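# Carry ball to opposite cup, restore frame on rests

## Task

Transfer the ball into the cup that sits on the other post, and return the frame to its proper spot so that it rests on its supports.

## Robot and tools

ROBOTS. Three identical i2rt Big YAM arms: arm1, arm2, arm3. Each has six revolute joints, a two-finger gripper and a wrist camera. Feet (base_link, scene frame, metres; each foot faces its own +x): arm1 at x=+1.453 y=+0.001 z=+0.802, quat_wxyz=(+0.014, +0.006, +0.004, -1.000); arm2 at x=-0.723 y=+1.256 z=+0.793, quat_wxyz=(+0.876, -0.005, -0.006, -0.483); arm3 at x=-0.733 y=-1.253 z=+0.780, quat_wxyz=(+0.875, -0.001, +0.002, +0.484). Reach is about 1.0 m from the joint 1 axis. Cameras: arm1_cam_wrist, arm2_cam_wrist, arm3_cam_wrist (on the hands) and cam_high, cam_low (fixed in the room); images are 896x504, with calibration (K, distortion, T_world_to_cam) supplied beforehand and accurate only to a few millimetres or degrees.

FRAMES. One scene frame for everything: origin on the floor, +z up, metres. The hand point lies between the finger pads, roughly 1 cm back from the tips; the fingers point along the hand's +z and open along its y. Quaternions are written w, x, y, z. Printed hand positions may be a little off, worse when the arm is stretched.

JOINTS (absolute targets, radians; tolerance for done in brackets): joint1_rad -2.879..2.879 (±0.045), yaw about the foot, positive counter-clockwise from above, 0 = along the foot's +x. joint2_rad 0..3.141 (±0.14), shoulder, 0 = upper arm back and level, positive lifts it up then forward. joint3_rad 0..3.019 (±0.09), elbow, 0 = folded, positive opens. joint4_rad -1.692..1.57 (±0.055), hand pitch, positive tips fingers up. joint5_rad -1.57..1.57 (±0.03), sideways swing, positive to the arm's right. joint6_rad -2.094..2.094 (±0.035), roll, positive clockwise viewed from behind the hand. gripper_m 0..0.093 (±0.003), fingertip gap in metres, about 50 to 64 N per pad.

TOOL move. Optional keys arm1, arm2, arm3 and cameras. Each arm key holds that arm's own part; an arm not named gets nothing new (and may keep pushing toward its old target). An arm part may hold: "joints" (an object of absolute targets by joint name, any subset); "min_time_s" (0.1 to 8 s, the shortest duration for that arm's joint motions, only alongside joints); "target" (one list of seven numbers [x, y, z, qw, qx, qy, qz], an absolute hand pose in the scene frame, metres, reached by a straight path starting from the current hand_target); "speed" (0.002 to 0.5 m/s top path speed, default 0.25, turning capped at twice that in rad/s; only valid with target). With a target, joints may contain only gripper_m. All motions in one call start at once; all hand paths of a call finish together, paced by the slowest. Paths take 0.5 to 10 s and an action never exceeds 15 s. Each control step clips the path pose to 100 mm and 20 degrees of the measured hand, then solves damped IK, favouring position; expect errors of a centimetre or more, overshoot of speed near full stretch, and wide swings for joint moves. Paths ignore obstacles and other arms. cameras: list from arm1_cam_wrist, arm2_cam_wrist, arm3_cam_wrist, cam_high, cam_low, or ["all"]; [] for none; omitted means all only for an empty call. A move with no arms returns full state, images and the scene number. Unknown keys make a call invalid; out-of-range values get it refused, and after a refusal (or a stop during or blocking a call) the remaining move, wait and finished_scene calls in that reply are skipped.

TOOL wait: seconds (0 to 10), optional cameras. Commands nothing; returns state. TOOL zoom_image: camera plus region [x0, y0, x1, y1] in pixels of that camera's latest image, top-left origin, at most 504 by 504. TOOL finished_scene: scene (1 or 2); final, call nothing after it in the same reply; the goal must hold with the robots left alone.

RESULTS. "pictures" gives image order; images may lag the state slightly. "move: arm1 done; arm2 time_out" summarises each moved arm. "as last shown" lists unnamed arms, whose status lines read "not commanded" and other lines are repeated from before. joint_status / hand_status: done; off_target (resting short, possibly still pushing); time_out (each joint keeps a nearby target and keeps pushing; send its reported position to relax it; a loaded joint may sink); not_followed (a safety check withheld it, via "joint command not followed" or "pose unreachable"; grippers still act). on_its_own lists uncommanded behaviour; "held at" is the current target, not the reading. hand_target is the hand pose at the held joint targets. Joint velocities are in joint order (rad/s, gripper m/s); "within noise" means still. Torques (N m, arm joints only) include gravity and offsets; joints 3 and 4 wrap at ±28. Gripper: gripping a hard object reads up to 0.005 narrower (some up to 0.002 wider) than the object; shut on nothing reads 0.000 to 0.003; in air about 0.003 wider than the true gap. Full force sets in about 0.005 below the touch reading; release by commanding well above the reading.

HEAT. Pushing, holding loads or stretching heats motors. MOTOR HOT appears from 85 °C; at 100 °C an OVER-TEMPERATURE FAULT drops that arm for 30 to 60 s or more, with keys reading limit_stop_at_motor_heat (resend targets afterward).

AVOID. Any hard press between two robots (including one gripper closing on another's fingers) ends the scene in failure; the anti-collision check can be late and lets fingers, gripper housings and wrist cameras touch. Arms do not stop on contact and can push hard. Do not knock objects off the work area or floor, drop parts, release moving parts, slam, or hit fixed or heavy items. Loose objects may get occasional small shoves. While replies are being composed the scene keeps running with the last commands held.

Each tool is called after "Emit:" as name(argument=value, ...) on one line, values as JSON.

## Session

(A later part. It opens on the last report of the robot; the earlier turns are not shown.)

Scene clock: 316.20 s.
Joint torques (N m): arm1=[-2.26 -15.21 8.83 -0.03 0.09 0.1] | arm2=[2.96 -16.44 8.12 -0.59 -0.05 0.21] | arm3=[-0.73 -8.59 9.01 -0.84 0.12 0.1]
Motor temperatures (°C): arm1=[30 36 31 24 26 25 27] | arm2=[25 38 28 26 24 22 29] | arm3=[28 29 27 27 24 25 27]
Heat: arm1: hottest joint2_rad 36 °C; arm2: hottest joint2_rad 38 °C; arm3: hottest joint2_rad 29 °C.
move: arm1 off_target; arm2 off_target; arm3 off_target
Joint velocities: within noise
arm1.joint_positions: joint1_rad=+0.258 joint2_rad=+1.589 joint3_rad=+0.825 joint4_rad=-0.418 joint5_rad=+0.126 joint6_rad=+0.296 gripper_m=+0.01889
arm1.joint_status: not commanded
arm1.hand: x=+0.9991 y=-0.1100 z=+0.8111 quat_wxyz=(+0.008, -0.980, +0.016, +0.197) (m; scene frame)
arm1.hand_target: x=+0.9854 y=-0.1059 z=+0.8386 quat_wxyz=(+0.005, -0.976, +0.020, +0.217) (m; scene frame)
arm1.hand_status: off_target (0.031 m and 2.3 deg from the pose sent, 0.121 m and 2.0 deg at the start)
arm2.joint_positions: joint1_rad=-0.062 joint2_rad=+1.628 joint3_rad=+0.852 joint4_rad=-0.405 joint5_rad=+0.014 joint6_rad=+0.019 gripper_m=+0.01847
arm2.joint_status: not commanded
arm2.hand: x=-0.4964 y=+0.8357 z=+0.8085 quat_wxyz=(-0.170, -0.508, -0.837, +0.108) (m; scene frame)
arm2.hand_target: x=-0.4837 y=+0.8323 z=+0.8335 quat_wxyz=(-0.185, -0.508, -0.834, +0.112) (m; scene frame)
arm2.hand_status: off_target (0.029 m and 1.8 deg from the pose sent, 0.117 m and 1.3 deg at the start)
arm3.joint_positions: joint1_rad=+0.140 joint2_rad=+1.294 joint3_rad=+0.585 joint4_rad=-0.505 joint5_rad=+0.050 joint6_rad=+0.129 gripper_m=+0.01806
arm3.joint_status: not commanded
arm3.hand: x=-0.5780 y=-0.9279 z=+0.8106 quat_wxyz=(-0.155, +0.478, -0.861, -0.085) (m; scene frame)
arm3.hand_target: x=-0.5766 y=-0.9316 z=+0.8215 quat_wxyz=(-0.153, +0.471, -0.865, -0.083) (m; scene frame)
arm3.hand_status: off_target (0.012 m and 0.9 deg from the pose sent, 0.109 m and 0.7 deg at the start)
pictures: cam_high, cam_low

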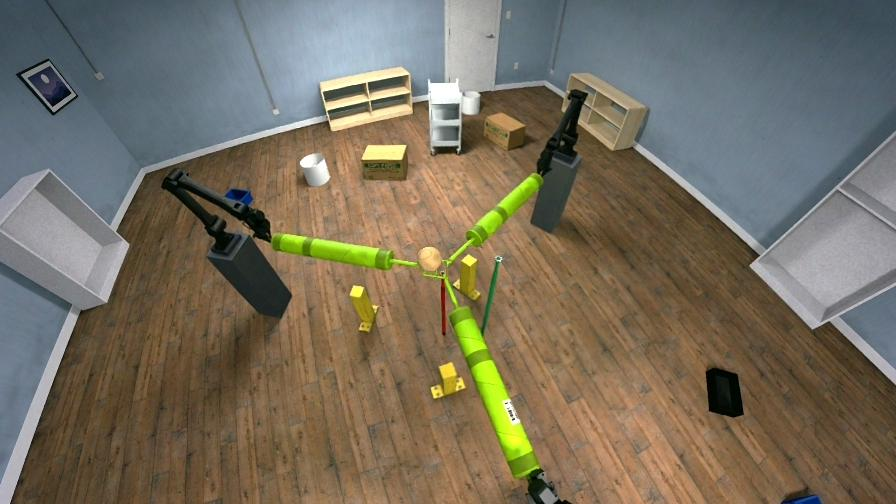

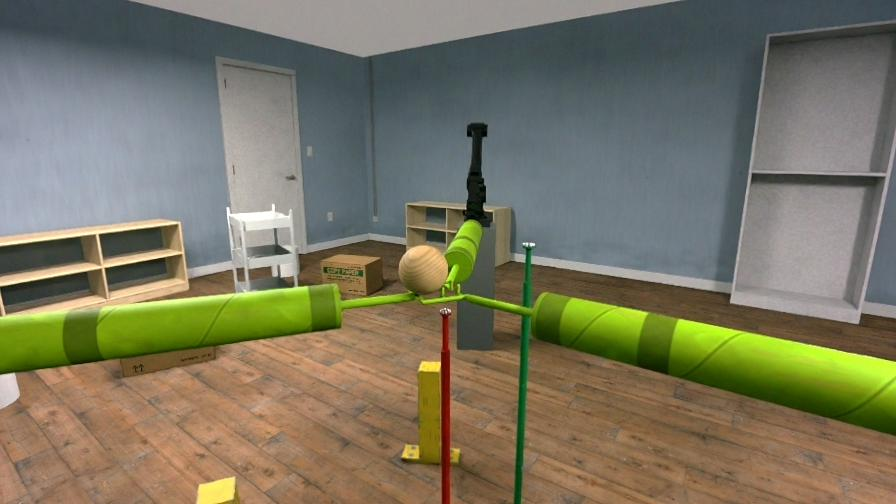

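Emit:
zoom_image(camera="cam_low", region=[395, 240, 475, 310])

Emit:
zoom_image(camera="cam_high", region=[410, 235, 460, 285])

Scaled by 6.300 from the camera's 896x504 image, which has a finer 1280x720 frame.

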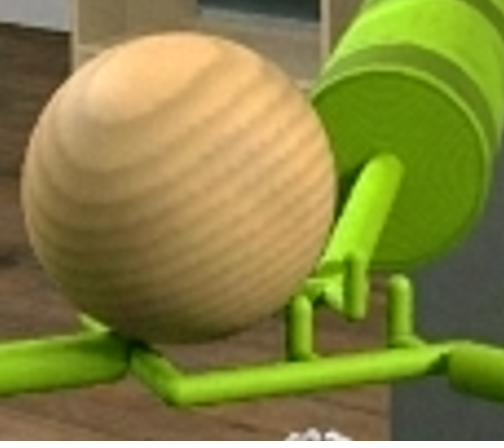

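Scaled by 10.080 from the camera's 896x504 image, which has a finer 1280x720 frame.

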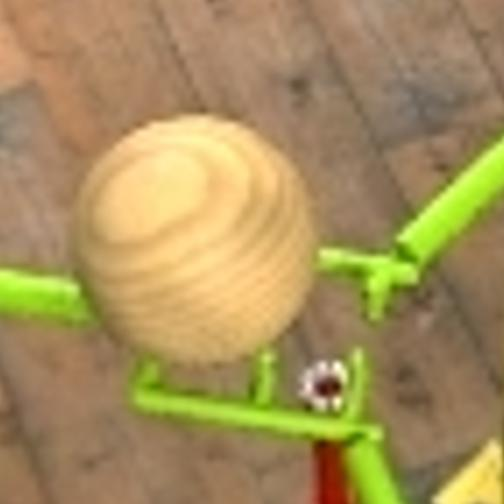

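Emit:
move(arm1={"target":[1.035,0.017,0.955,0.0045,-0.9761,0.0204,0.2164],"speed":0.1}, arm2={"target":[-0.4262,0.953,0.952,0.1848,0.5080,0.8338,-0.1126],"speed":0.1}, arm3={"target":[-0.5257,-0.8098,0.936,0.1524,-0.4714,0.8647,0.0831],"speed":0.1}, cameras=["cam_high","cam_low"])

Emit:
zoom_image(camera="cam_low", region=[380, 180, 560, 340])

Emit:
zoom_image(camera="cam_high", region=[410, 200, 520, 300])

Scene clock: 383.90 s.
Joint torques (N m): arm1=[-2.96 -10.99 11.97 -0.05 -0.02 0.05] | arm2=[3.84 -12.98 11.44 -0.61 -0.03 0.3] | arm3=[0.15 -10.87 12.46 -1.03 0.25 0.2]
Motor temperatures (°C): arm1=[30 35 35 24 26 25 27] | arm2=[25 38 38 26 23 22 30] | arm3=[27 29 32 27 23 25 28]
Heat: arm1: hottest joint2_rad 35 °C; arm2: hottest joint2_rad 38 °C; arm3: hottest joint3_rad 32 °C.
move: arm1 off_target; arm2 off_target; arm3 off_target
Joint velocities: within noise
arm1.joint_positions: joint1_rad=-0.048 joint2_rad=+1.237 joint3_rad=+0.810 joint4_rad=-0.755 joint5_rad=-0.007 joint6_rad=+0.015 gripper_m=+0.01889
arm1.joint_status: not commanded
arm1.hand: x=+1.0478 y=+0.0064 z=+0.9199 quat_wxyz=(+0.001, -0.982, +0.015, +0.188) (m; scene frame)
arm1.hand_target: x=+1.0359 y=+0.0167 z=+0.9544 quat_wxyz=(+0.005, -0.976, +0.020, +0.217) (m; scene frame)
arm1.hand_status: off_target (0.039 m and 3.4 deg from the pose sent, 0.195 m and 2.3 deg at the start)
arm2.joint_positions: joint1_rad=+0.236 joint2_rad=+1.302 joint3_rad=+0.852 joint4_rad=-0.783 joint5_rad=+0.139 joint6_rad=+0.295 gripper_m=+0.01847
arm2.joint_status: not commanded
arm2.hand: x=-0.4457 y=+0.9529 z=+0.9143 quat_wxyz=(-0.153, -0.509, -0.840, +0.111) (m; scene frame)
arm2.hand_target: x=-0.4273 y=+0.9535 z=+0.9512 quat_wxyz=(-0.186, -0.508, -0.834, +0.112) (m; scene frame)
arm2.hand_status: off_target (0.042 m and 3.7 deg from the pose sent, 0.198 m and 1.8 deg at the start)
arm3.joint_positions: joint1_rad=+0.140 joint2_rad=+1.456 joint3_rad=+1.079 joint4_rad=-0.835 joint5_rad=+0.051 joint6_rad=+0.129 gripper_m=+0.01806
arm3.joint_status: not commanded
arm3.hand: x=-0.5255 y=-0.8106 z=+0.9195 quat_wxyz=(-0.156, +0.477, -0.860, -0.086) (m; scene frame)
arm3.hand_target: x=-0.5258 y=-0.8100 z=+0.9358 quat_wxyz=(-0.153, +0.471, -0.864, -0.084) (m; scene frame)
arm3.hand_status: off_target (0.017 m and 1.0 deg from the pose sent, 0.180 m and 0.9 deg at the start)
pictures: cam_high, cam_low

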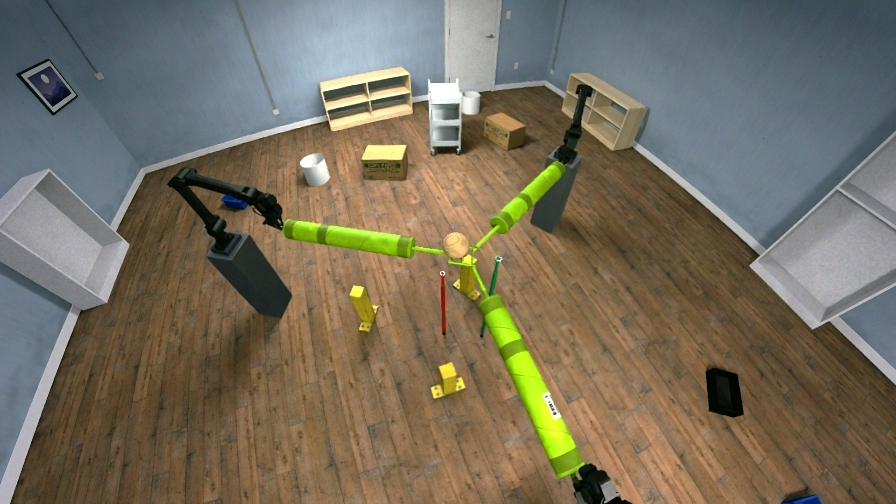

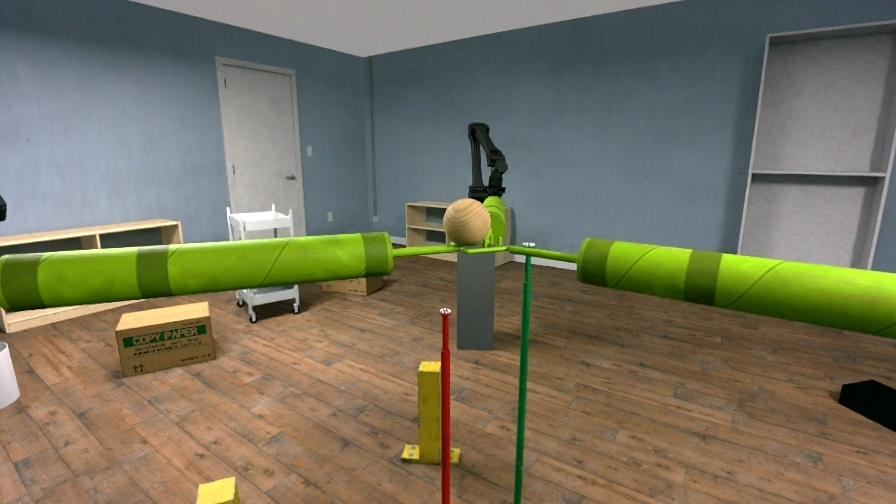

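Scaled by 2.800 from the camera's 896x504 image, which has a finer 1280x720 frame.

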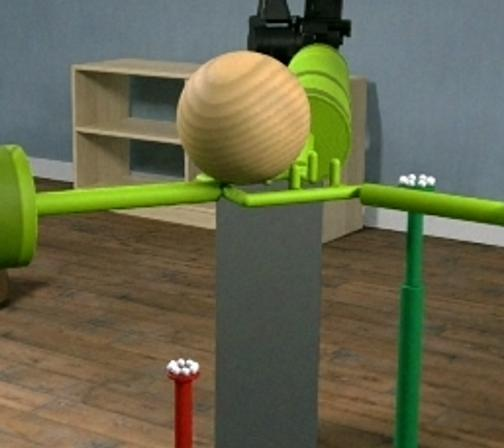

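Scaled by 4.582 from the camera's 896x504 image, which has a finer 1280x720 frame.

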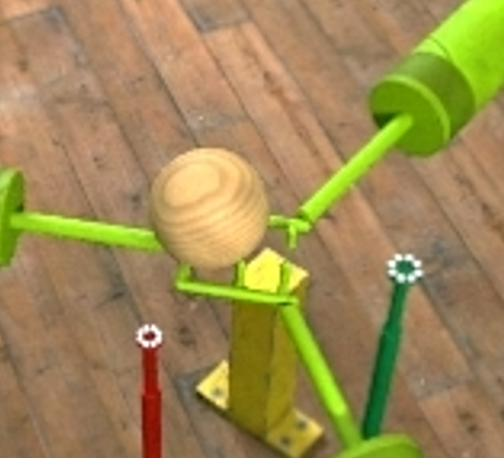

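Emit:
move(arm1={"target":[1.108,0.193,0.982,0.0045,-0.9761,0.0204,0.2164],"speed":0.1}, arm2={"target":[-0.347,1.123,0.985,0.1848,0.5080,0.8338,-0.1126],"speed":0.1}, arm3={"target":[-0.456,-0.640,0.962,0.1524,-0.4714,0.8647,0.0831],"speed":0.1}, cameras=["cam_high","cam_low"])

Emit:
zoom_image(camera="cam_low", region=[460, 160, 600, 280])

Emit:
zoom_image(camera="cam_high", region=[440, 200, 550, 300])

Scene clock: 405.80 s.
Joint torques (N m): arm1=[-3.19 -8.53 13.56 -0.09 -0.48 0.08] | arm2=[3.96 -10.23 13.33 -0.42 0.18 0.31] | arm3=[0.56 -17.08 14.05 -0.98 0.29 0.26]
Motor temperatures (°C): arm1=[30 34 40 24 25 25 27] | arm2=[25 36 44 26 23 22 30] | arm3=[27 29 37 27 23 25 28]
Heat: arm1: hottest joint3_rad 40 °C; arm2: hottest joint3_rad 44 °C; arm3: hottest joint3_rad 37 °C.
move: arm1 off_target; arm2 off_target; arm3 off_target
Joint velocities: within noise
arm1.joint_positions: joint1_rad=-0.623 joint2_rad=+1.171 joint3_rad=+0.831 joint4_rad=-0.911 joint5_rad=-0.236 joint6_rad=-0.520 gripper_m=+0.01889
arm1.joint_status: not commanded
arm1.hand: x=+1.1189 y=+0.1750 z=+0.9470 quat_wxyz=(-0.011, -0.982, +0.017, +0.190) (m; scene frame)
arm1.hand_target: x=+1.1092 y=+0.1920 z=+0.9817 quat_wxyz=(+0.005, -0.976, +0.021, +0.217) (m; scene frame)
arm1.hand_status: off_target (0.041 m and 3.6 deg from the pose sent, 0.206 m and 3.5 deg at the start)
arm2.joint_positions: joint1_rad=+0.767 joint2_rad=+1.243 joint3_rad=+0.904 joint4_rad=-1.026 joint5_rad=+0.317 joint6_rad=+0.809 gripper_m=+0.01847
arm2.joint_status: not commanded
arm2.hand: x=-0.3748 y=+1.1161 z=+0.9471 quat_wxyz=(-0.148, -0.506, -0.840, +0.127) (m; scene frame)
arm2.hand_target: x=-0.3494 y=+1.1234 z=+0.9847 quat_wxyz=(-0.185, -0.508, -0.834, +0.111) (m; scene frame)
arm2.hand_status: off_target (0.048 m and 4.6 deg from the pose sent, 0.209 m and 3.7 deg at the start)
arm3.joint_positions: joint1_rad=+0.144 joint2_rad=+1.904 joint3_rad=+1.715 joint4_rad=-1.037 joint5_rad=+0.053 joint6_rad=+0.132 gripper_m=+0.01806
arm3.joint_status: not commanded
arm3.hand: x=-0.4540 y=-0.6447 z=+0.9380 quat_wxyz=(-0.151, +0.478, -0.861, -0.081) (m; scene frame)
arm3.hand_target: x=-0.4561 y=-0.6406 z=+0.9618 quat_wxyz=(-0.153, +0.471, -0.864, -0.084) (m; scene frame)
arm3.hand_status: off_target (0.025 m and 0.9 deg from the pose sent, 0.189 m and 1.0 deg at the start)
pictures: cam_high, cam_low

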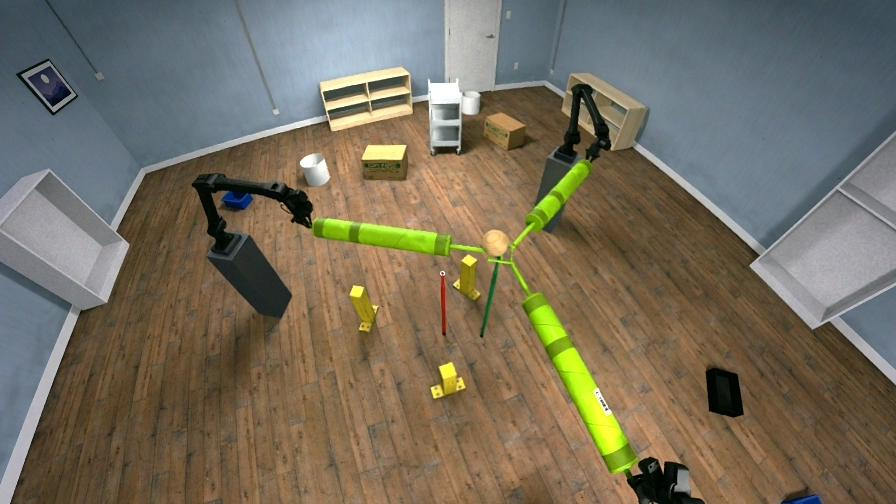

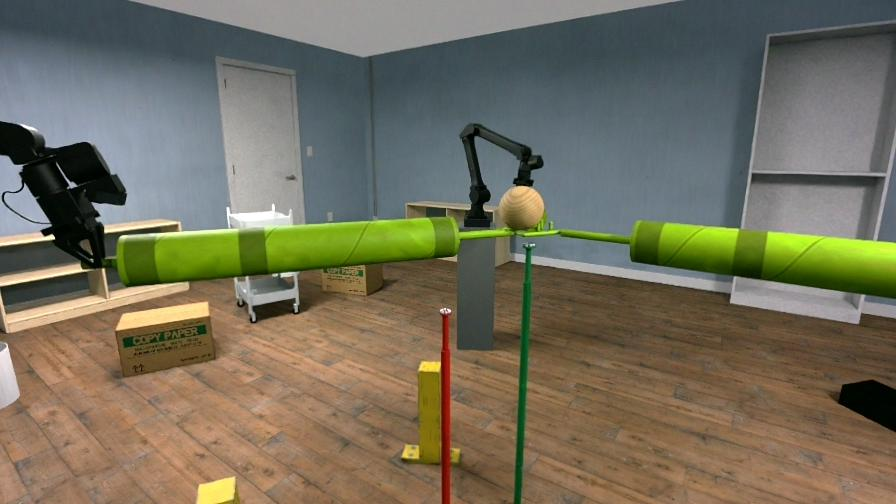

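Scaled by 3.600 from the camera's 896x504 image, which has a finer 1280x720 frame.

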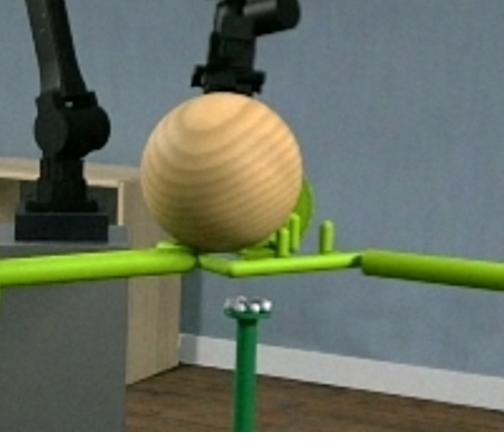

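Scaled by 4.582 from the camera's 896x504 image, which has a finer 1280x720 frame.

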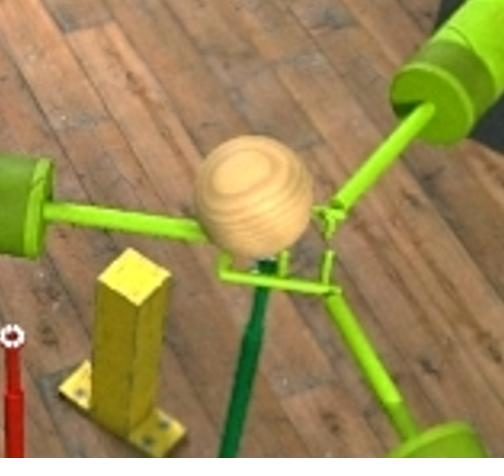

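Emit:
move(arm1={"target":[1.120,0.2095,0.9605,0.0045,-0.9761,0.0204,0.2164],"speed":0.06}, arm2={"target":[-0.332,1.143,0.962,0.1848,0.5080,0.8338,-0.1126],"speed":0.06}, arm3={"target":[-0.4482,-0.6234,0.9448,0.1524,-0.4714,0.8647,0.0831],"speed":0.06}, cameras=["cam_high","cam_low"])

Emit:
zoom_image(camera="cam_low", region=[490, 180, 570, 260])

Emit:
zoom_image(camera="cam_high", region=[460, 210, 550, 300])

Scene clock: 426.63 s.
Joint torques (N m): arm1=[-3.55 -8.76 10.45 1.46 -0.45 0.06] | arm2=[4.31 -9.58 12.18 0.66 0.14 0.32] | arm3=[0.44 -17.9 13.23 -0.54 0.29 0.23]
Motor temperatures (°C): arm1=[30 32 40 24 26 25 28] | arm2=[25 34 44 26 23 22 30] | arm3=[27 31 45 27 23 25 28]
Heat: arm1: hottest joint3_rad 40 °C; arm2: hottest joint3_rad 44 °C; arm3: hottest joint3_rad 45 °C.
move: arm1 off_target; arm2 off_target; arm3 off_target
Joint velocities: within noise
arm1.joint_positions: joint1_rad=-0.680 joint2_rad=+1.196 joint3_rad=+0.831 joint4_rad=-0.904 joint5_rad=-0.260 joint6_rad=-0.577 gripper_m=+0.01889
arm1.joint_status: not commanded
arm1.hand: x=+1.1259 y=+0.1918 z=+0.9400 quat_wxyz=(-0.014, -0.981, +0.016, +0.190) (m; scene frame)
arm1.hand_target: x=+1.1207 y=+0.2090 z=+0.9607 quat_wxyz=(+0.005, -0.976, +0.020, +0.216) (m; scene frame)
arm1.hand_status: off_target (0.028 m and 3.7 deg from the pose sent, 0.037 m and 3.6 deg at the start)
arm2.joint_positions: joint1_rad=+0.827 joint2_rad=+1.281 joint3_rad=+0.904 joint4_rad=-1.016 joint5_rad=+0.335 joint6_rad=+0.874 gripper_m=+0.01847
arm2.joint_status: not commanded
arm2.hand: x=-0.3645 y=+1.1339 z=+0.9350 quat_wxyz=(-0.146, -0.506, -0.840, +0.131) (m; scene frame)
arm2.hand_target: x=-0.3344 y=+1.1436 z=+0.9627 quat_wxyz=(-0.185, -0.508, -0.834, +0.111) (m; scene frame)
arm2.hand_status: off_target (0.043 m and 5.0 deg from the pose sent, 0.053 m and 4.6 deg at the start)
arm3.joint_positions: joint1_rad=+0.144 joint2_rad=+1.964 joint3_rad=+1.770 joint4_rad=-1.034 joint5_rad=+0.053 joint6_rad=+0.134 gripper_m=+0.01806
arm3.joint_status: not commanded
arm3.hand: x=-0.4463 y=-0.6274 z=+0.9241 quat_wxyz=(-0.150, +0.478, -0.862, -0.081) (m; scene frame)
arm3.hand_target: x=-0.4482 y=-0.6239 z=+0.9447 quat_wxyz=(-0.153, +0.471, -0.865, -0.084) (m; scene frame)
arm3.hand_status: off_target (0.021 m and 0.9 deg from the pose sent, 0.023 m and 0.9 deg at the start)
pictures: cam_high, cam_low

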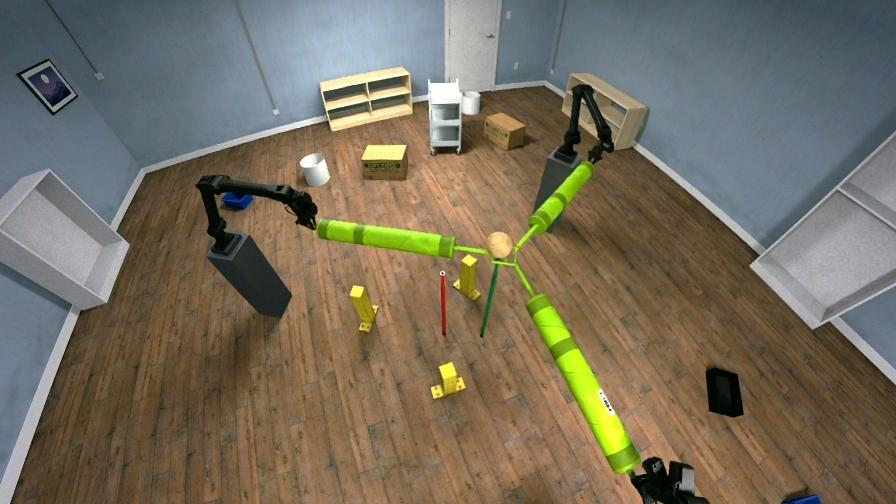

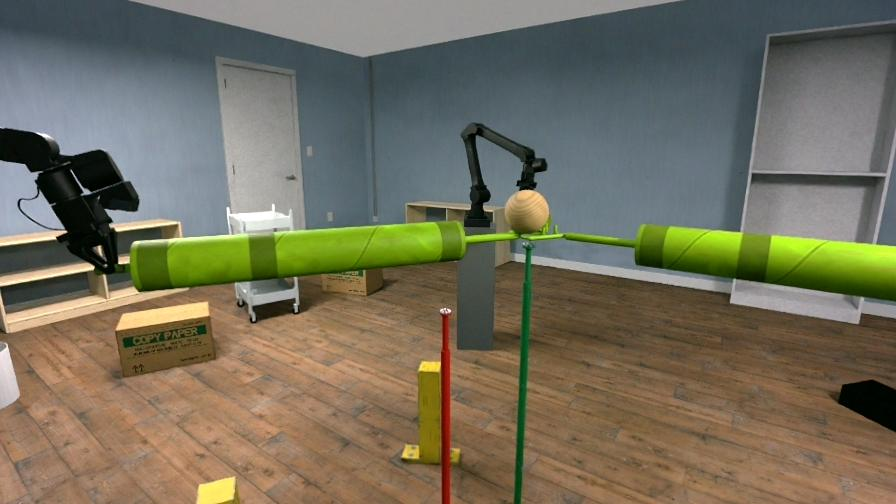

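Scaled by 6.300 from the camera's 896x504 image, which has a finer 1280x720 frame.

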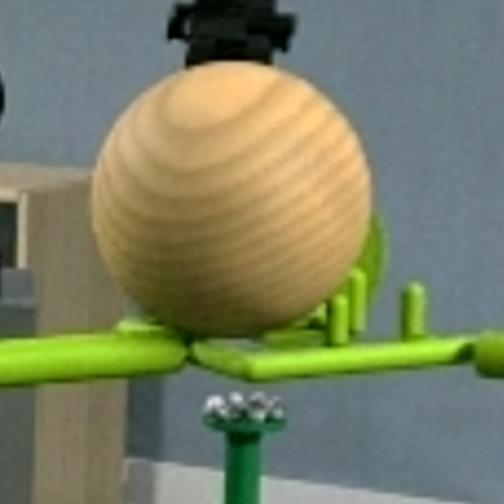

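Scaled by 5.600 from the camera's 896x504 image, which has a finer 1280x720 frame.

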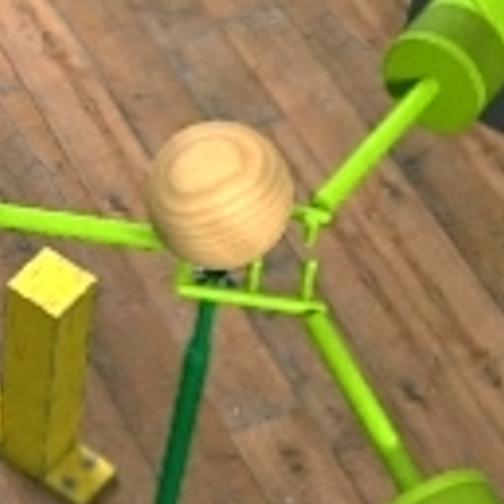

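Emit:
move(arm1={"target":[1.122,0.211,0.930,0.0045,-0.9761,0.0204,0.2164],"speed":0.04}, arm2={"target":[-0.333,1.1455,0.935,0.1848,0.5080,0.8338,-0.1126],"speed":0.04}, arm3={"target":[-0.447,-0.622,0.925,0.1524,-0.4714,0.8647,0.0831],"speed":0.04}, cameras=["cam_high","cam_low"])

Emit:
zoom_image(camera="cam_low", region=[490, 180, 570, 260])

Emit:
zoom_image(camera="cam_high", region=[460, 210, 550, 300])

Scene clock: 446.20 s.
Joint torques (N m): arm1=[-3.19 -8.64 9.83 2.07 -0.36 0.06] | arm2=[3.55 -10.52 8.9 1.69 0.25 0.23] | arm3=[0.38 -18.2 11.04 0.17 0.31 0.2]
Motor temperatures (°C): arm1=[30 32 40 24 26 25 28] | arm2=[25 33 44 26 23 22 30] | arm3=[27 34 47 27 23 25 28]
Heat: arm1: hottest joint3_rad 40 °C; arm2: hottest joint3_rad 44 °C; arm3: hottest joint3_rad 47 °C.
move: arm1 off_target; arm2 off_target; arm3 off_target
Joint velocities: within noise
arm1.joint_positions: joint1_rad=-0.690 joint2_rad=+1.225 joint3_rad=+0.775 joint4_rad=-0.830 joint5_rad=-0.264 joint6_rad=-0.584 gripper_m=+0.01889
arm1.joint_status: not commanded
arm1.hand: x=+1.1311 y=+0.1918 z=+0.9119 quat_wxyz=(-0.017, -0.982, +0.018, +0.188) (m; scene frame)
arm1.hand_target: x=+1.1228 y=+0.2105 z=+0.9306 quat_wxyz=(+0.005, -0.976, +0.020, +0.216) (m; scene frame)
arm1.hand_status: off_target (0.028 m and 4.2 deg from the pose sent, 0.022 m and 3.7 deg at the start)
arm2.joint_positions: joint1_rad=+0.843 joint2_rad=+1.315 joint3_rad=+0.898 joint4_rad=-0.971 joint5_rad=+0.335 joint6_rad=+0.890 gripper_m=+0.01847
arm2.joint_status: not commanded
arm2.hand: x=-0.3545 y=+1.1380 z=+0.9222 quat_wxyz=(-0.149, -0.507, -0.839, +0.128) (m; scene frame)
arm2.hand_target: x=-0.3340 y=+1.1459 z=+0.9358 quat_wxyz=(-0.184, -0.508, -0.834, +0.112) (m; scene frame)
arm2.hand_status: off_target (0.026 m and 4.5 deg from the pose sent, 0.034 m and 5.0 deg at the start)
arm3.joint_positions: joint1_rad=+0.144 joint2_rad=+1.982 joint3_rad=+1.770 joint4_rad=-1.010 joint5_rad=+0.052 joint6_rad=+0.136 gripper_m=+0.01806
arm3.joint_status: not commanded
arm3.hand: x=-0.4441 y=-0.6220 z=+0.9141 quat_wxyz=(-0.152, +0.477, -0.862, -0.083) (m; scene frame)
arm3.hand_target: x=-0.4469 y=-0.6221 z=+0.9250 quat_wxyz=(-0.153, +0.471, -0.865, -0.083) (m; scene frame)
arm3.hand_status: off_target (0.011 m and 0.7 deg from the pose sent, 0.005 m and 0.9 deg at the start)
pictures: cam_high, cam_low

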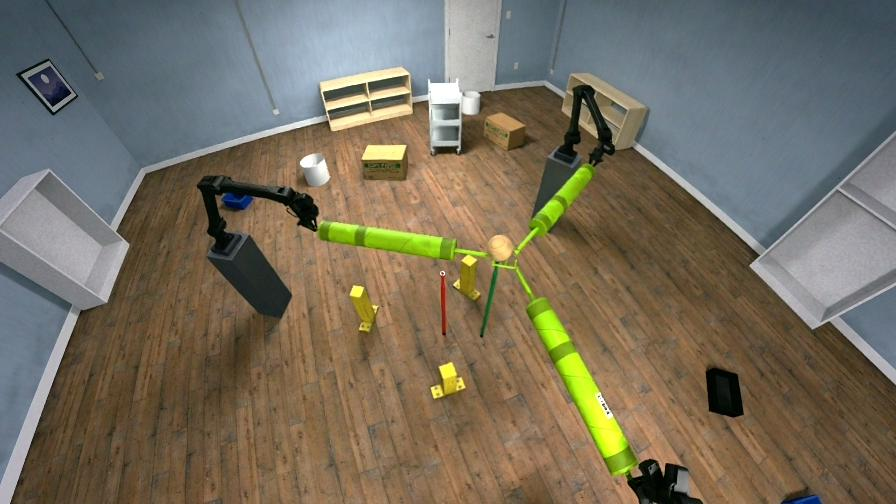

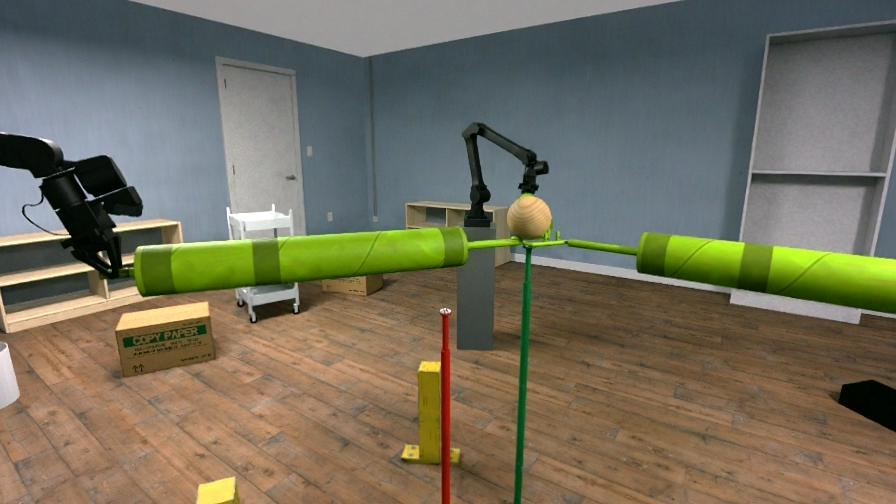

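Scaled by 6.300 from the camera's 896x504 image, which has a finer 1280x720 frame.

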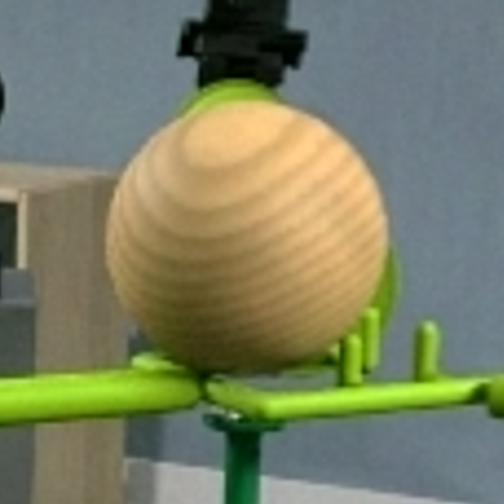

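Scaled by 5.600 from the camera's 896x504 image, which has a finer 1280x720 frame.

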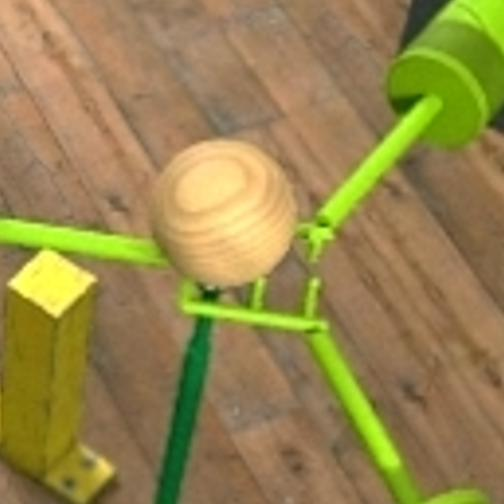

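Emit:
move(arm1={"target":[1.118,0.2035,0.926,0.0045,-0.9761,0.0204,0.2164],"speed":0.04}, arm2={"target":[-0.338,1.139,0.931,0.1848,0.5080,0.8338,-0.1126],"speed":0.04}, arm3={"target":[-0.451,-0.629,0.923,0.1524,-0.4714,0.8647,0.0831],"speed":0.04}, cameras=["cam_high","cam_low"])

Emit:
zoom_image(camera="cam_low", region=[490, 180, 570, 260])

Emit:
zoom_image(camera="cam_high", region=[460, 210, 550, 300])

Scene clock: 465.37 s.
Joint torques (N m): arm1=[-1.08 -8.7 9.66 2.06 -0.1 0.28] | arm2=[1.9 -10.99 8.68 1.58 0.12 0.04] | arm3=[0.44 -19.6 9.51 -0.1 0.33 0.21]
Motor temperatures (°C): arm1=[30 31 40 24 26 25 28] | arm2=[25 34 44 26 24 22 30] | arm3=[27 35 45 27 23 25 28]
Heat: arm1: hottest joint3_rad 40 °C; arm2: hottest joint3_rad 44 °C; arm3: hottest joint3_rad 45 °C.
move: arm1 off_target; arm2 off_target; arm3 off_target
Joint velocities: within noise
arm1.joint_positions: joint1_rad=-0.690 joint2_rad=+1.226 joint3_rad=+0.766 joint4_rad=-0.810 joint5_rad=-0.264 joint6_rad=-0.582 gripper_m=+0.01889
arm1.joint_status: not commanded
arm1.hand: x=+1.1305 y=+0.1923 z=+0.9088 quat_wxyz=(-0.015, -0.981, +0.018, +0.191) (m; scene frame)
arm1.hand_target: x=+1.1186 y=+0.2031 z=+0.9265 quat_wxyz=(+0.004, -0.976, +0.020, +0.216) (m; scene frame)
arm1.hand_status: off_target (0.024 m and 3.7 deg from the pose sent, 0.023 m and 4.2 deg at the start)
arm2.joint_positions: joint1_rad=+0.841 joint2_rad=+1.315 joint3_rad=+0.882 joint4_rad=-0.950 joint5_rad=+0.335 joint6_rad=+0.890 gripper_m=+0.01847
arm2.joint_status: not commanded
arm2.hand: x=-0.3558 y=+1.1375 z=+0.9170 quat_wxyz=(-0.152, -0.507, -0.839, +0.127) (m; scene frame)
arm2.hand_target: x=-0.3388 y=+1.1392 z=+0.9316 quat_wxyz=(-0.184, -0.508, -0.834, +0.113) (m; scene frame)
arm2.hand_status: off_target (0.023 m and 4.2 deg from the pose sent, 0.019 m and 4.5 deg at the start)
arm3.joint_positions: joint1_rad=+0.144 joint2_rad=+1.982 joint3_rad=+1.752 joint4_rad=-0.988 joint5_rad=+0.052 joint6_rad=+0.136 gripper_m=+0.01806
arm3.joint_status: not commanded
arm3.hand: x=-0.4444 y=-0.6226 z=+0.9077 quat_wxyz=(-0.154, +0.476, -0.862, -0.085) (m; scene frame)
arm3.hand_target: x=-0.4507 y=-0.6288 z=+0.9228 quat_wxyz=(-0.153, +0.471, -0.865, -0.083) (m; scene frame)
arm3.hand_status: off_target (0.018 m and 0.7 deg from the pose sent, 0.013 m and 0.7 deg at the start)
pictures: cam_high, cam_low

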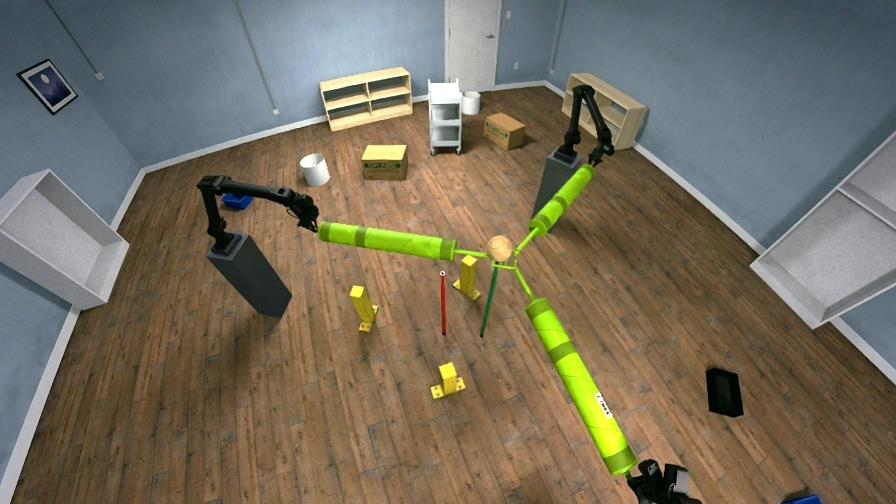

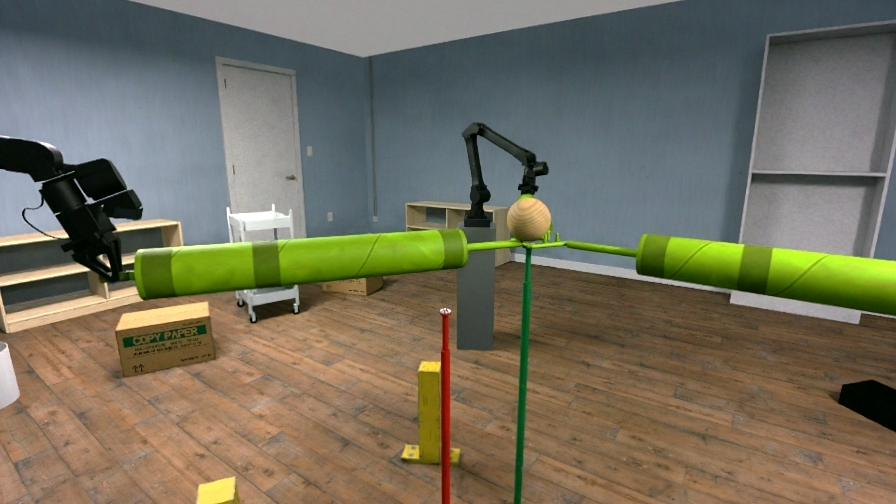

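Scaled by 6.300 from the camera's 896x504 image, which has a finer 1280x720 frame.

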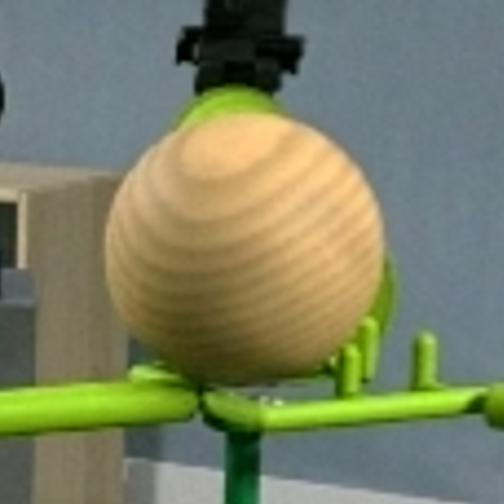

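Scaled by 5.600 from the camera's 896x504 image, which has a finer 1280x720 frame.

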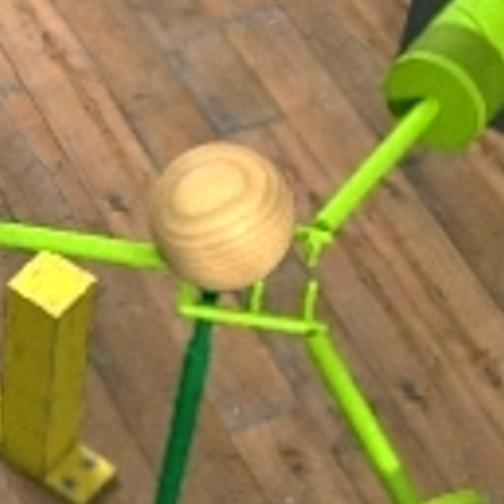

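Emit:
move(arm1={"target":[1.110,0.192,0.929,0.0045,-0.9761,0.0204,0.2164],"speed":0.06}, arm2={"target":[-0.346,1.128,0.934,0.1848,0.5080,0.8338,-0.1126],"speed":0.06}, arm3={"target":[-0.456,-0.637,0.926,0.1524,-0.4714,0.8647,0.0831],"speed":0.06}, cameras=["cam_high","cam_low"])

Emit:
zoom_image(camera="cam_low", region=[490, 180, 570, 260])

Emit:
zoom_image(camera="cam_high", region=[460, 210, 550, 300])

Scene clock: 472.83 s.
Joint torques (N m): arm1=[-0.32 -9.47 9.81 2.06 -0.15 0.34] | arm2=[1.26 -12.57 8.44 1.39 0.2 -0.05] | arm3=[0.67 -21.36 9.29 0.05 0.37 0.22]
Motor temperatures (°C): arm1=[30 31 41 24 26 25 28] | arm2=[25 34 43 26 23 22 30] | arm3=[27 35 43 27 23 25 28]
Heat: arm1: hottest joint3_rad 41 °C; arm2: hottest joint3_rad 43 °C; arm3: hottest joint3_rad 43 °C.
move: arm1 off_target; arm2 off_target; arm3 off_target
Joint velocities: within noise
arm1.joint_positions: joint1_rad=-0.656 joint2_rad=+1.226 joint3_rad=+0.765 joint4_rad=-0.810 joint5_rad=-0.248 joint6_rad=-0.549 gripper_m=+0.01889
arm1.joint_status: not commanded
arm1.hand: x=+1.1258 y=+0.1837 z=+0.9078 quat_wxyz=(-0.015, -0.982, +0.019, +0.186) (m; scene frame)
arm1.hand_target: x=+1.1108 y=+0.1914 z=+0.9294 quat_wxyz=(+0.004, -0.976, +0.020, +0.216) (m; scene frame)
arm1.hand_status: off_target (0.028 m and 4.2 deg from the pose sent, 0.029 m and 3.7 deg at the start)
arm2.joint_positions: joint1_rad=+0.814 joint2_rad=+1.315 joint3_rad=+0.873 joint4_rad=-0.942 joint5_rad=+0.325 joint6_rad=+0.863 gripper_m=+0.01847
arm2.joint_status: not commanded
arm2.hand: x=-0.3604 y=+1.1294 z=+0.9133 quat_wxyz=(-0.146, -0.508, -0.840, +0.126) (m; scene frame)
arm2.hand_target: x=-0.3468 y=+1.1281 z=+0.9343 quat_wxyz=(-0.184, -0.508, -0.834, +0.113) (m; scene frame)
arm2.hand_status: off_target (0.025 m and 4.7 deg from the pose sent, 0.022 m and 4.2 deg at the start)
arm3.joint_positions: joint1_rad=+0.144 joint2_rad=+1.981 joint3_rad=+1.720 joint4_rad=-0.984 joint5_rad=+0.051 joint6_rad=+0.137 gripper_m=+0.01806
arm3.joint_status: not commanded
arm3.hand: x=-0.4483 y=-0.6312 z=+0.8939 quat_wxyz=(-0.143, +0.477, -0.864, -0.077) (m; scene frame)
arm3.hand_target: x=-0.4556 y=-0.6367 z=+0.9248 quat_wxyz=(-0.152, +0.471, -0.865, -0.083) (m; scene frame)
arm3.hand_status: off_target (0.034 m and 1.5 deg from the pose sent, 0.026 m and 0.7 deg at the start)
pictures: cam_high, cam_low

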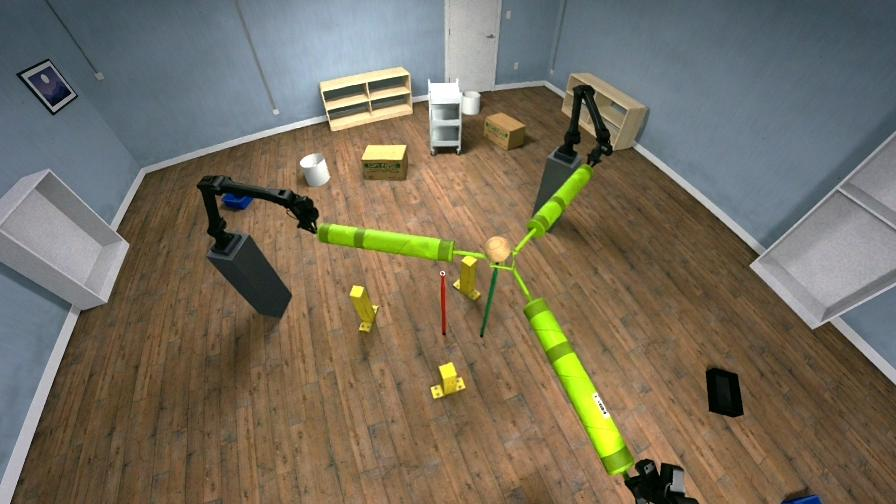

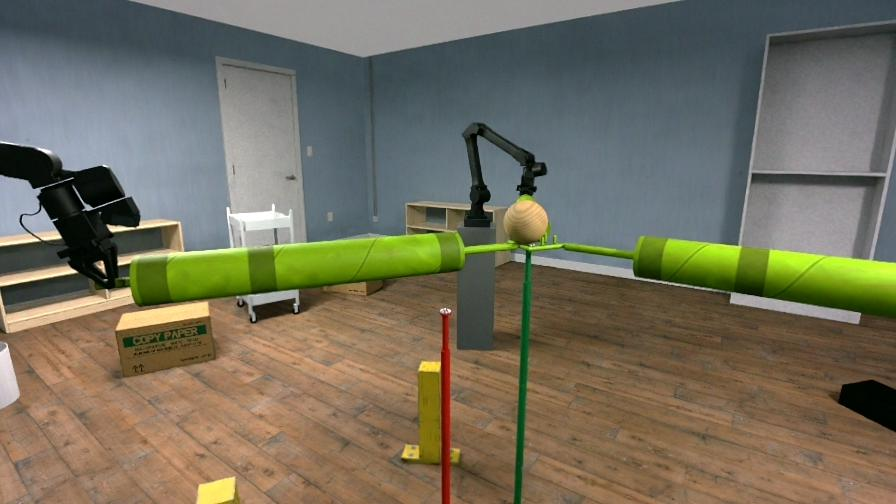

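Scaled by 6.300 from the camera's 896x504 image, which has a finer 1280x720 frame.

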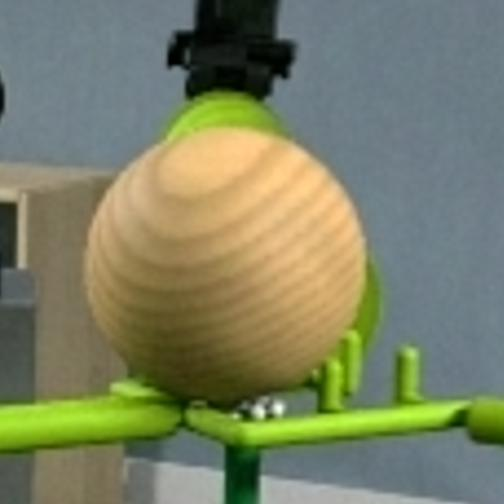

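Scaled by 5.600 from the camera's 896x504 image, which has a finer 1280x720 frame.

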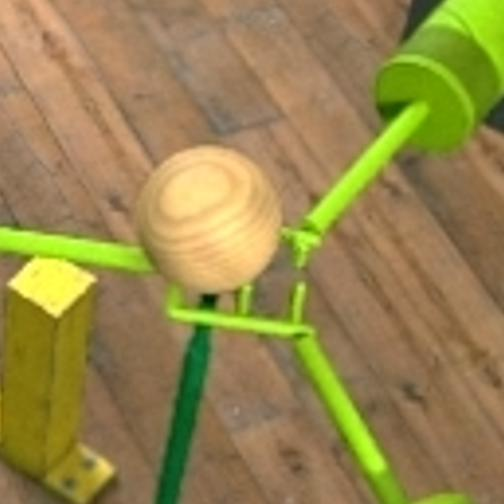

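Emit:
move(arm1={"target":[1.110,0.192,0.876,0.0045,-0.9761,0.0204,0.2164],"speed":0.04}, arm2={"target":[-0.346,1.128,0.878,0.1848,0.5080,0.8338,-0.1126],"speed":0.04}, arm3={"target":[-0.456,-0.637,0.88,0.1524,-0.4714,0.8647,0.0831],"speed":0.04}, cameras=["cam_high","cam_low"])

Emit:
zoom_image(camera="cam_low", region=[490, 180, 570, 260])

Emit:
zoom_image(camera="cam_high", region=[460, 210, 550, 300])

Scene clock: 485.03 s.
Joint torques (N m): arm1=[-0.62 -8.94 8.53 2.09 -0.08 0.31] | arm2=[1.73 -10.29 7.71 1.69 0 0.05] | arm3=[0.67 -18.78 9.21 0.44 0.37 0.22]
Motor temperatures (°C): arm1=[30 30 41 24 26 25 28] | arm2=[25 34 44 26 23 22 30] | arm3=[27 35 43 27 23 25 28]
Heat: arm1: hottest joint3_rad 41 °C; arm2: hottest joint3_rad 44 °C; arm3: hottest joint3_rad 43 °C.
move: arm1 off_target; arm2 off_target; arm3 off_target
Joint velocities: within noise
arm1.joint_positions: joint1_rad=-0.650 joint2_rad=+1.301 joint3_rad=+0.685 joint4_rad=-0.638 joint5_rad=-0.249 joint6_rad=-0.542 gripper_m=+0.01889
arm1.joint_status: not commanded
arm1.hand: x=+1.1235 y=+0.1834 z=+0.8620 quat_wxyz=(-0.012, -0.981, +0.019, +0.193) (m; scene frame)
arm1.hand_target: x=+1.1105 y=+0.1916 z=+0.8763 quat_wxyz=(+0.004, -0.976, +0.020, +0.216) (m; scene frame)
arm1.hand_status: off_target (0.021 m and 3.4 deg from the pose sent, 0.037 m and 4.2 deg at the start)
arm2.joint_positions: joint1_rad=+0.811 joint2_rad=+1.362 joint3_rad=+0.783 joint4_rad=-0.778 joint5_rad=+0.330 joint6_rad=+0.855 gripper_m=+0.01847
arm2.joint_status: not commanded
arm2.hand: x=-0.3622 y=+1.1273 z=+0.8701 quat_wxyz=(-0.159, -0.507, -0.838, +0.125) (m; scene frame)
arm2.hand_target: x=-0.3465 y=+1.1282 z=+0.8785 quat_wxyz=(-0.185, -0.508, -0.834, +0.113) (m; scene frame)
arm2.hand_status: off_target (0.018 m and 3.4 deg from the pose sent, 0.038 m and 4.7 deg at the start)
arm3.joint_positions: joint1_rad=+0.144 joint2_rad=+1.981 joint3_rad=+1.646 joint4_rad=-0.887 joint5_rad=+0.051 joint6_rad=+0.137 gripper_m=+0.01806
arm3.joint_status: not commanded
arm3.hand: x=-0.4498 y=-0.6338 z=+0.8693 quat_wxyz=(-0.152, +0.476, -0.862, -0.084) (m; scene frame)
arm3.hand_target: x=-0.4559 y=-0.6368 z=+0.8799 quat_wxyz=(-0.153, +0.472, -0.865, -0.083) (m; scene frame)
arm3.hand_status: off_target (0.013 m and 0.6 deg from the pose sent, 0.017 m and 1.5 deg at the start)
pictures: cam_high, cam_low

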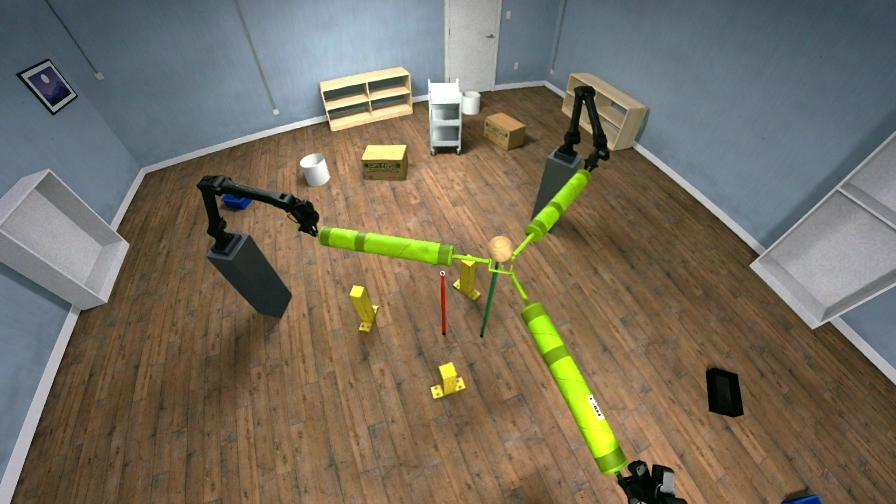

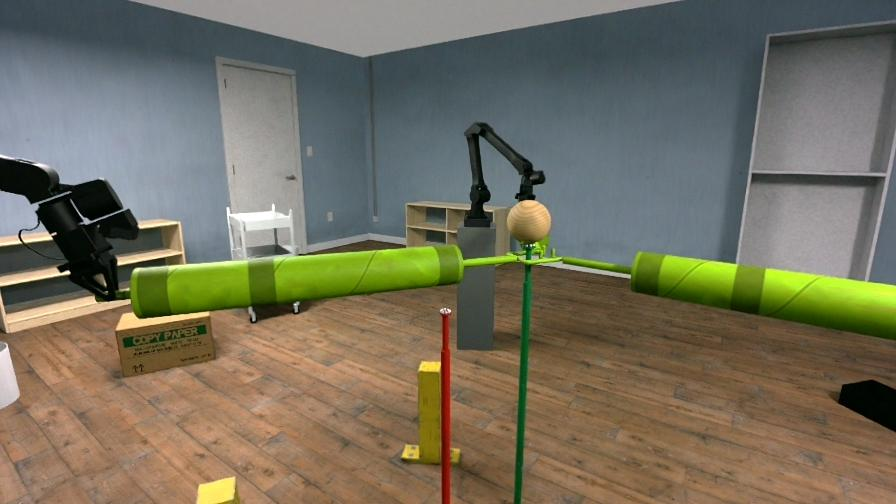

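Scaled by 6.300 from the camera's 896x504 image, which has a finer 1280x720 frame.

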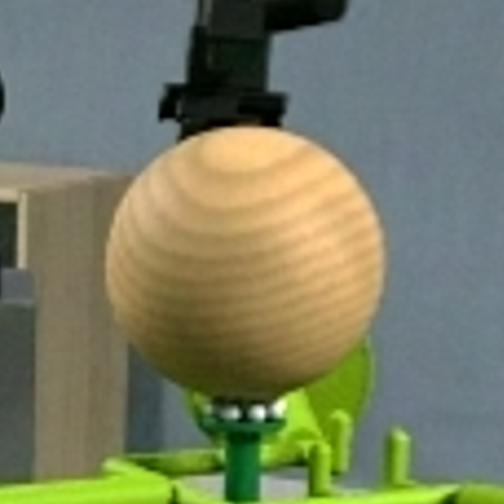

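Scaled by 5.600 from the camera's 896x504 image, which has a finer 1280x720 frame.

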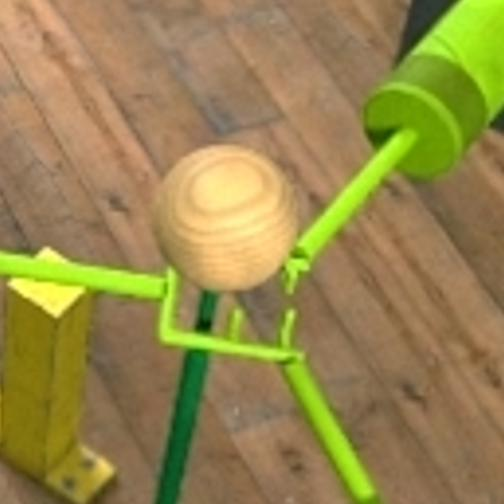

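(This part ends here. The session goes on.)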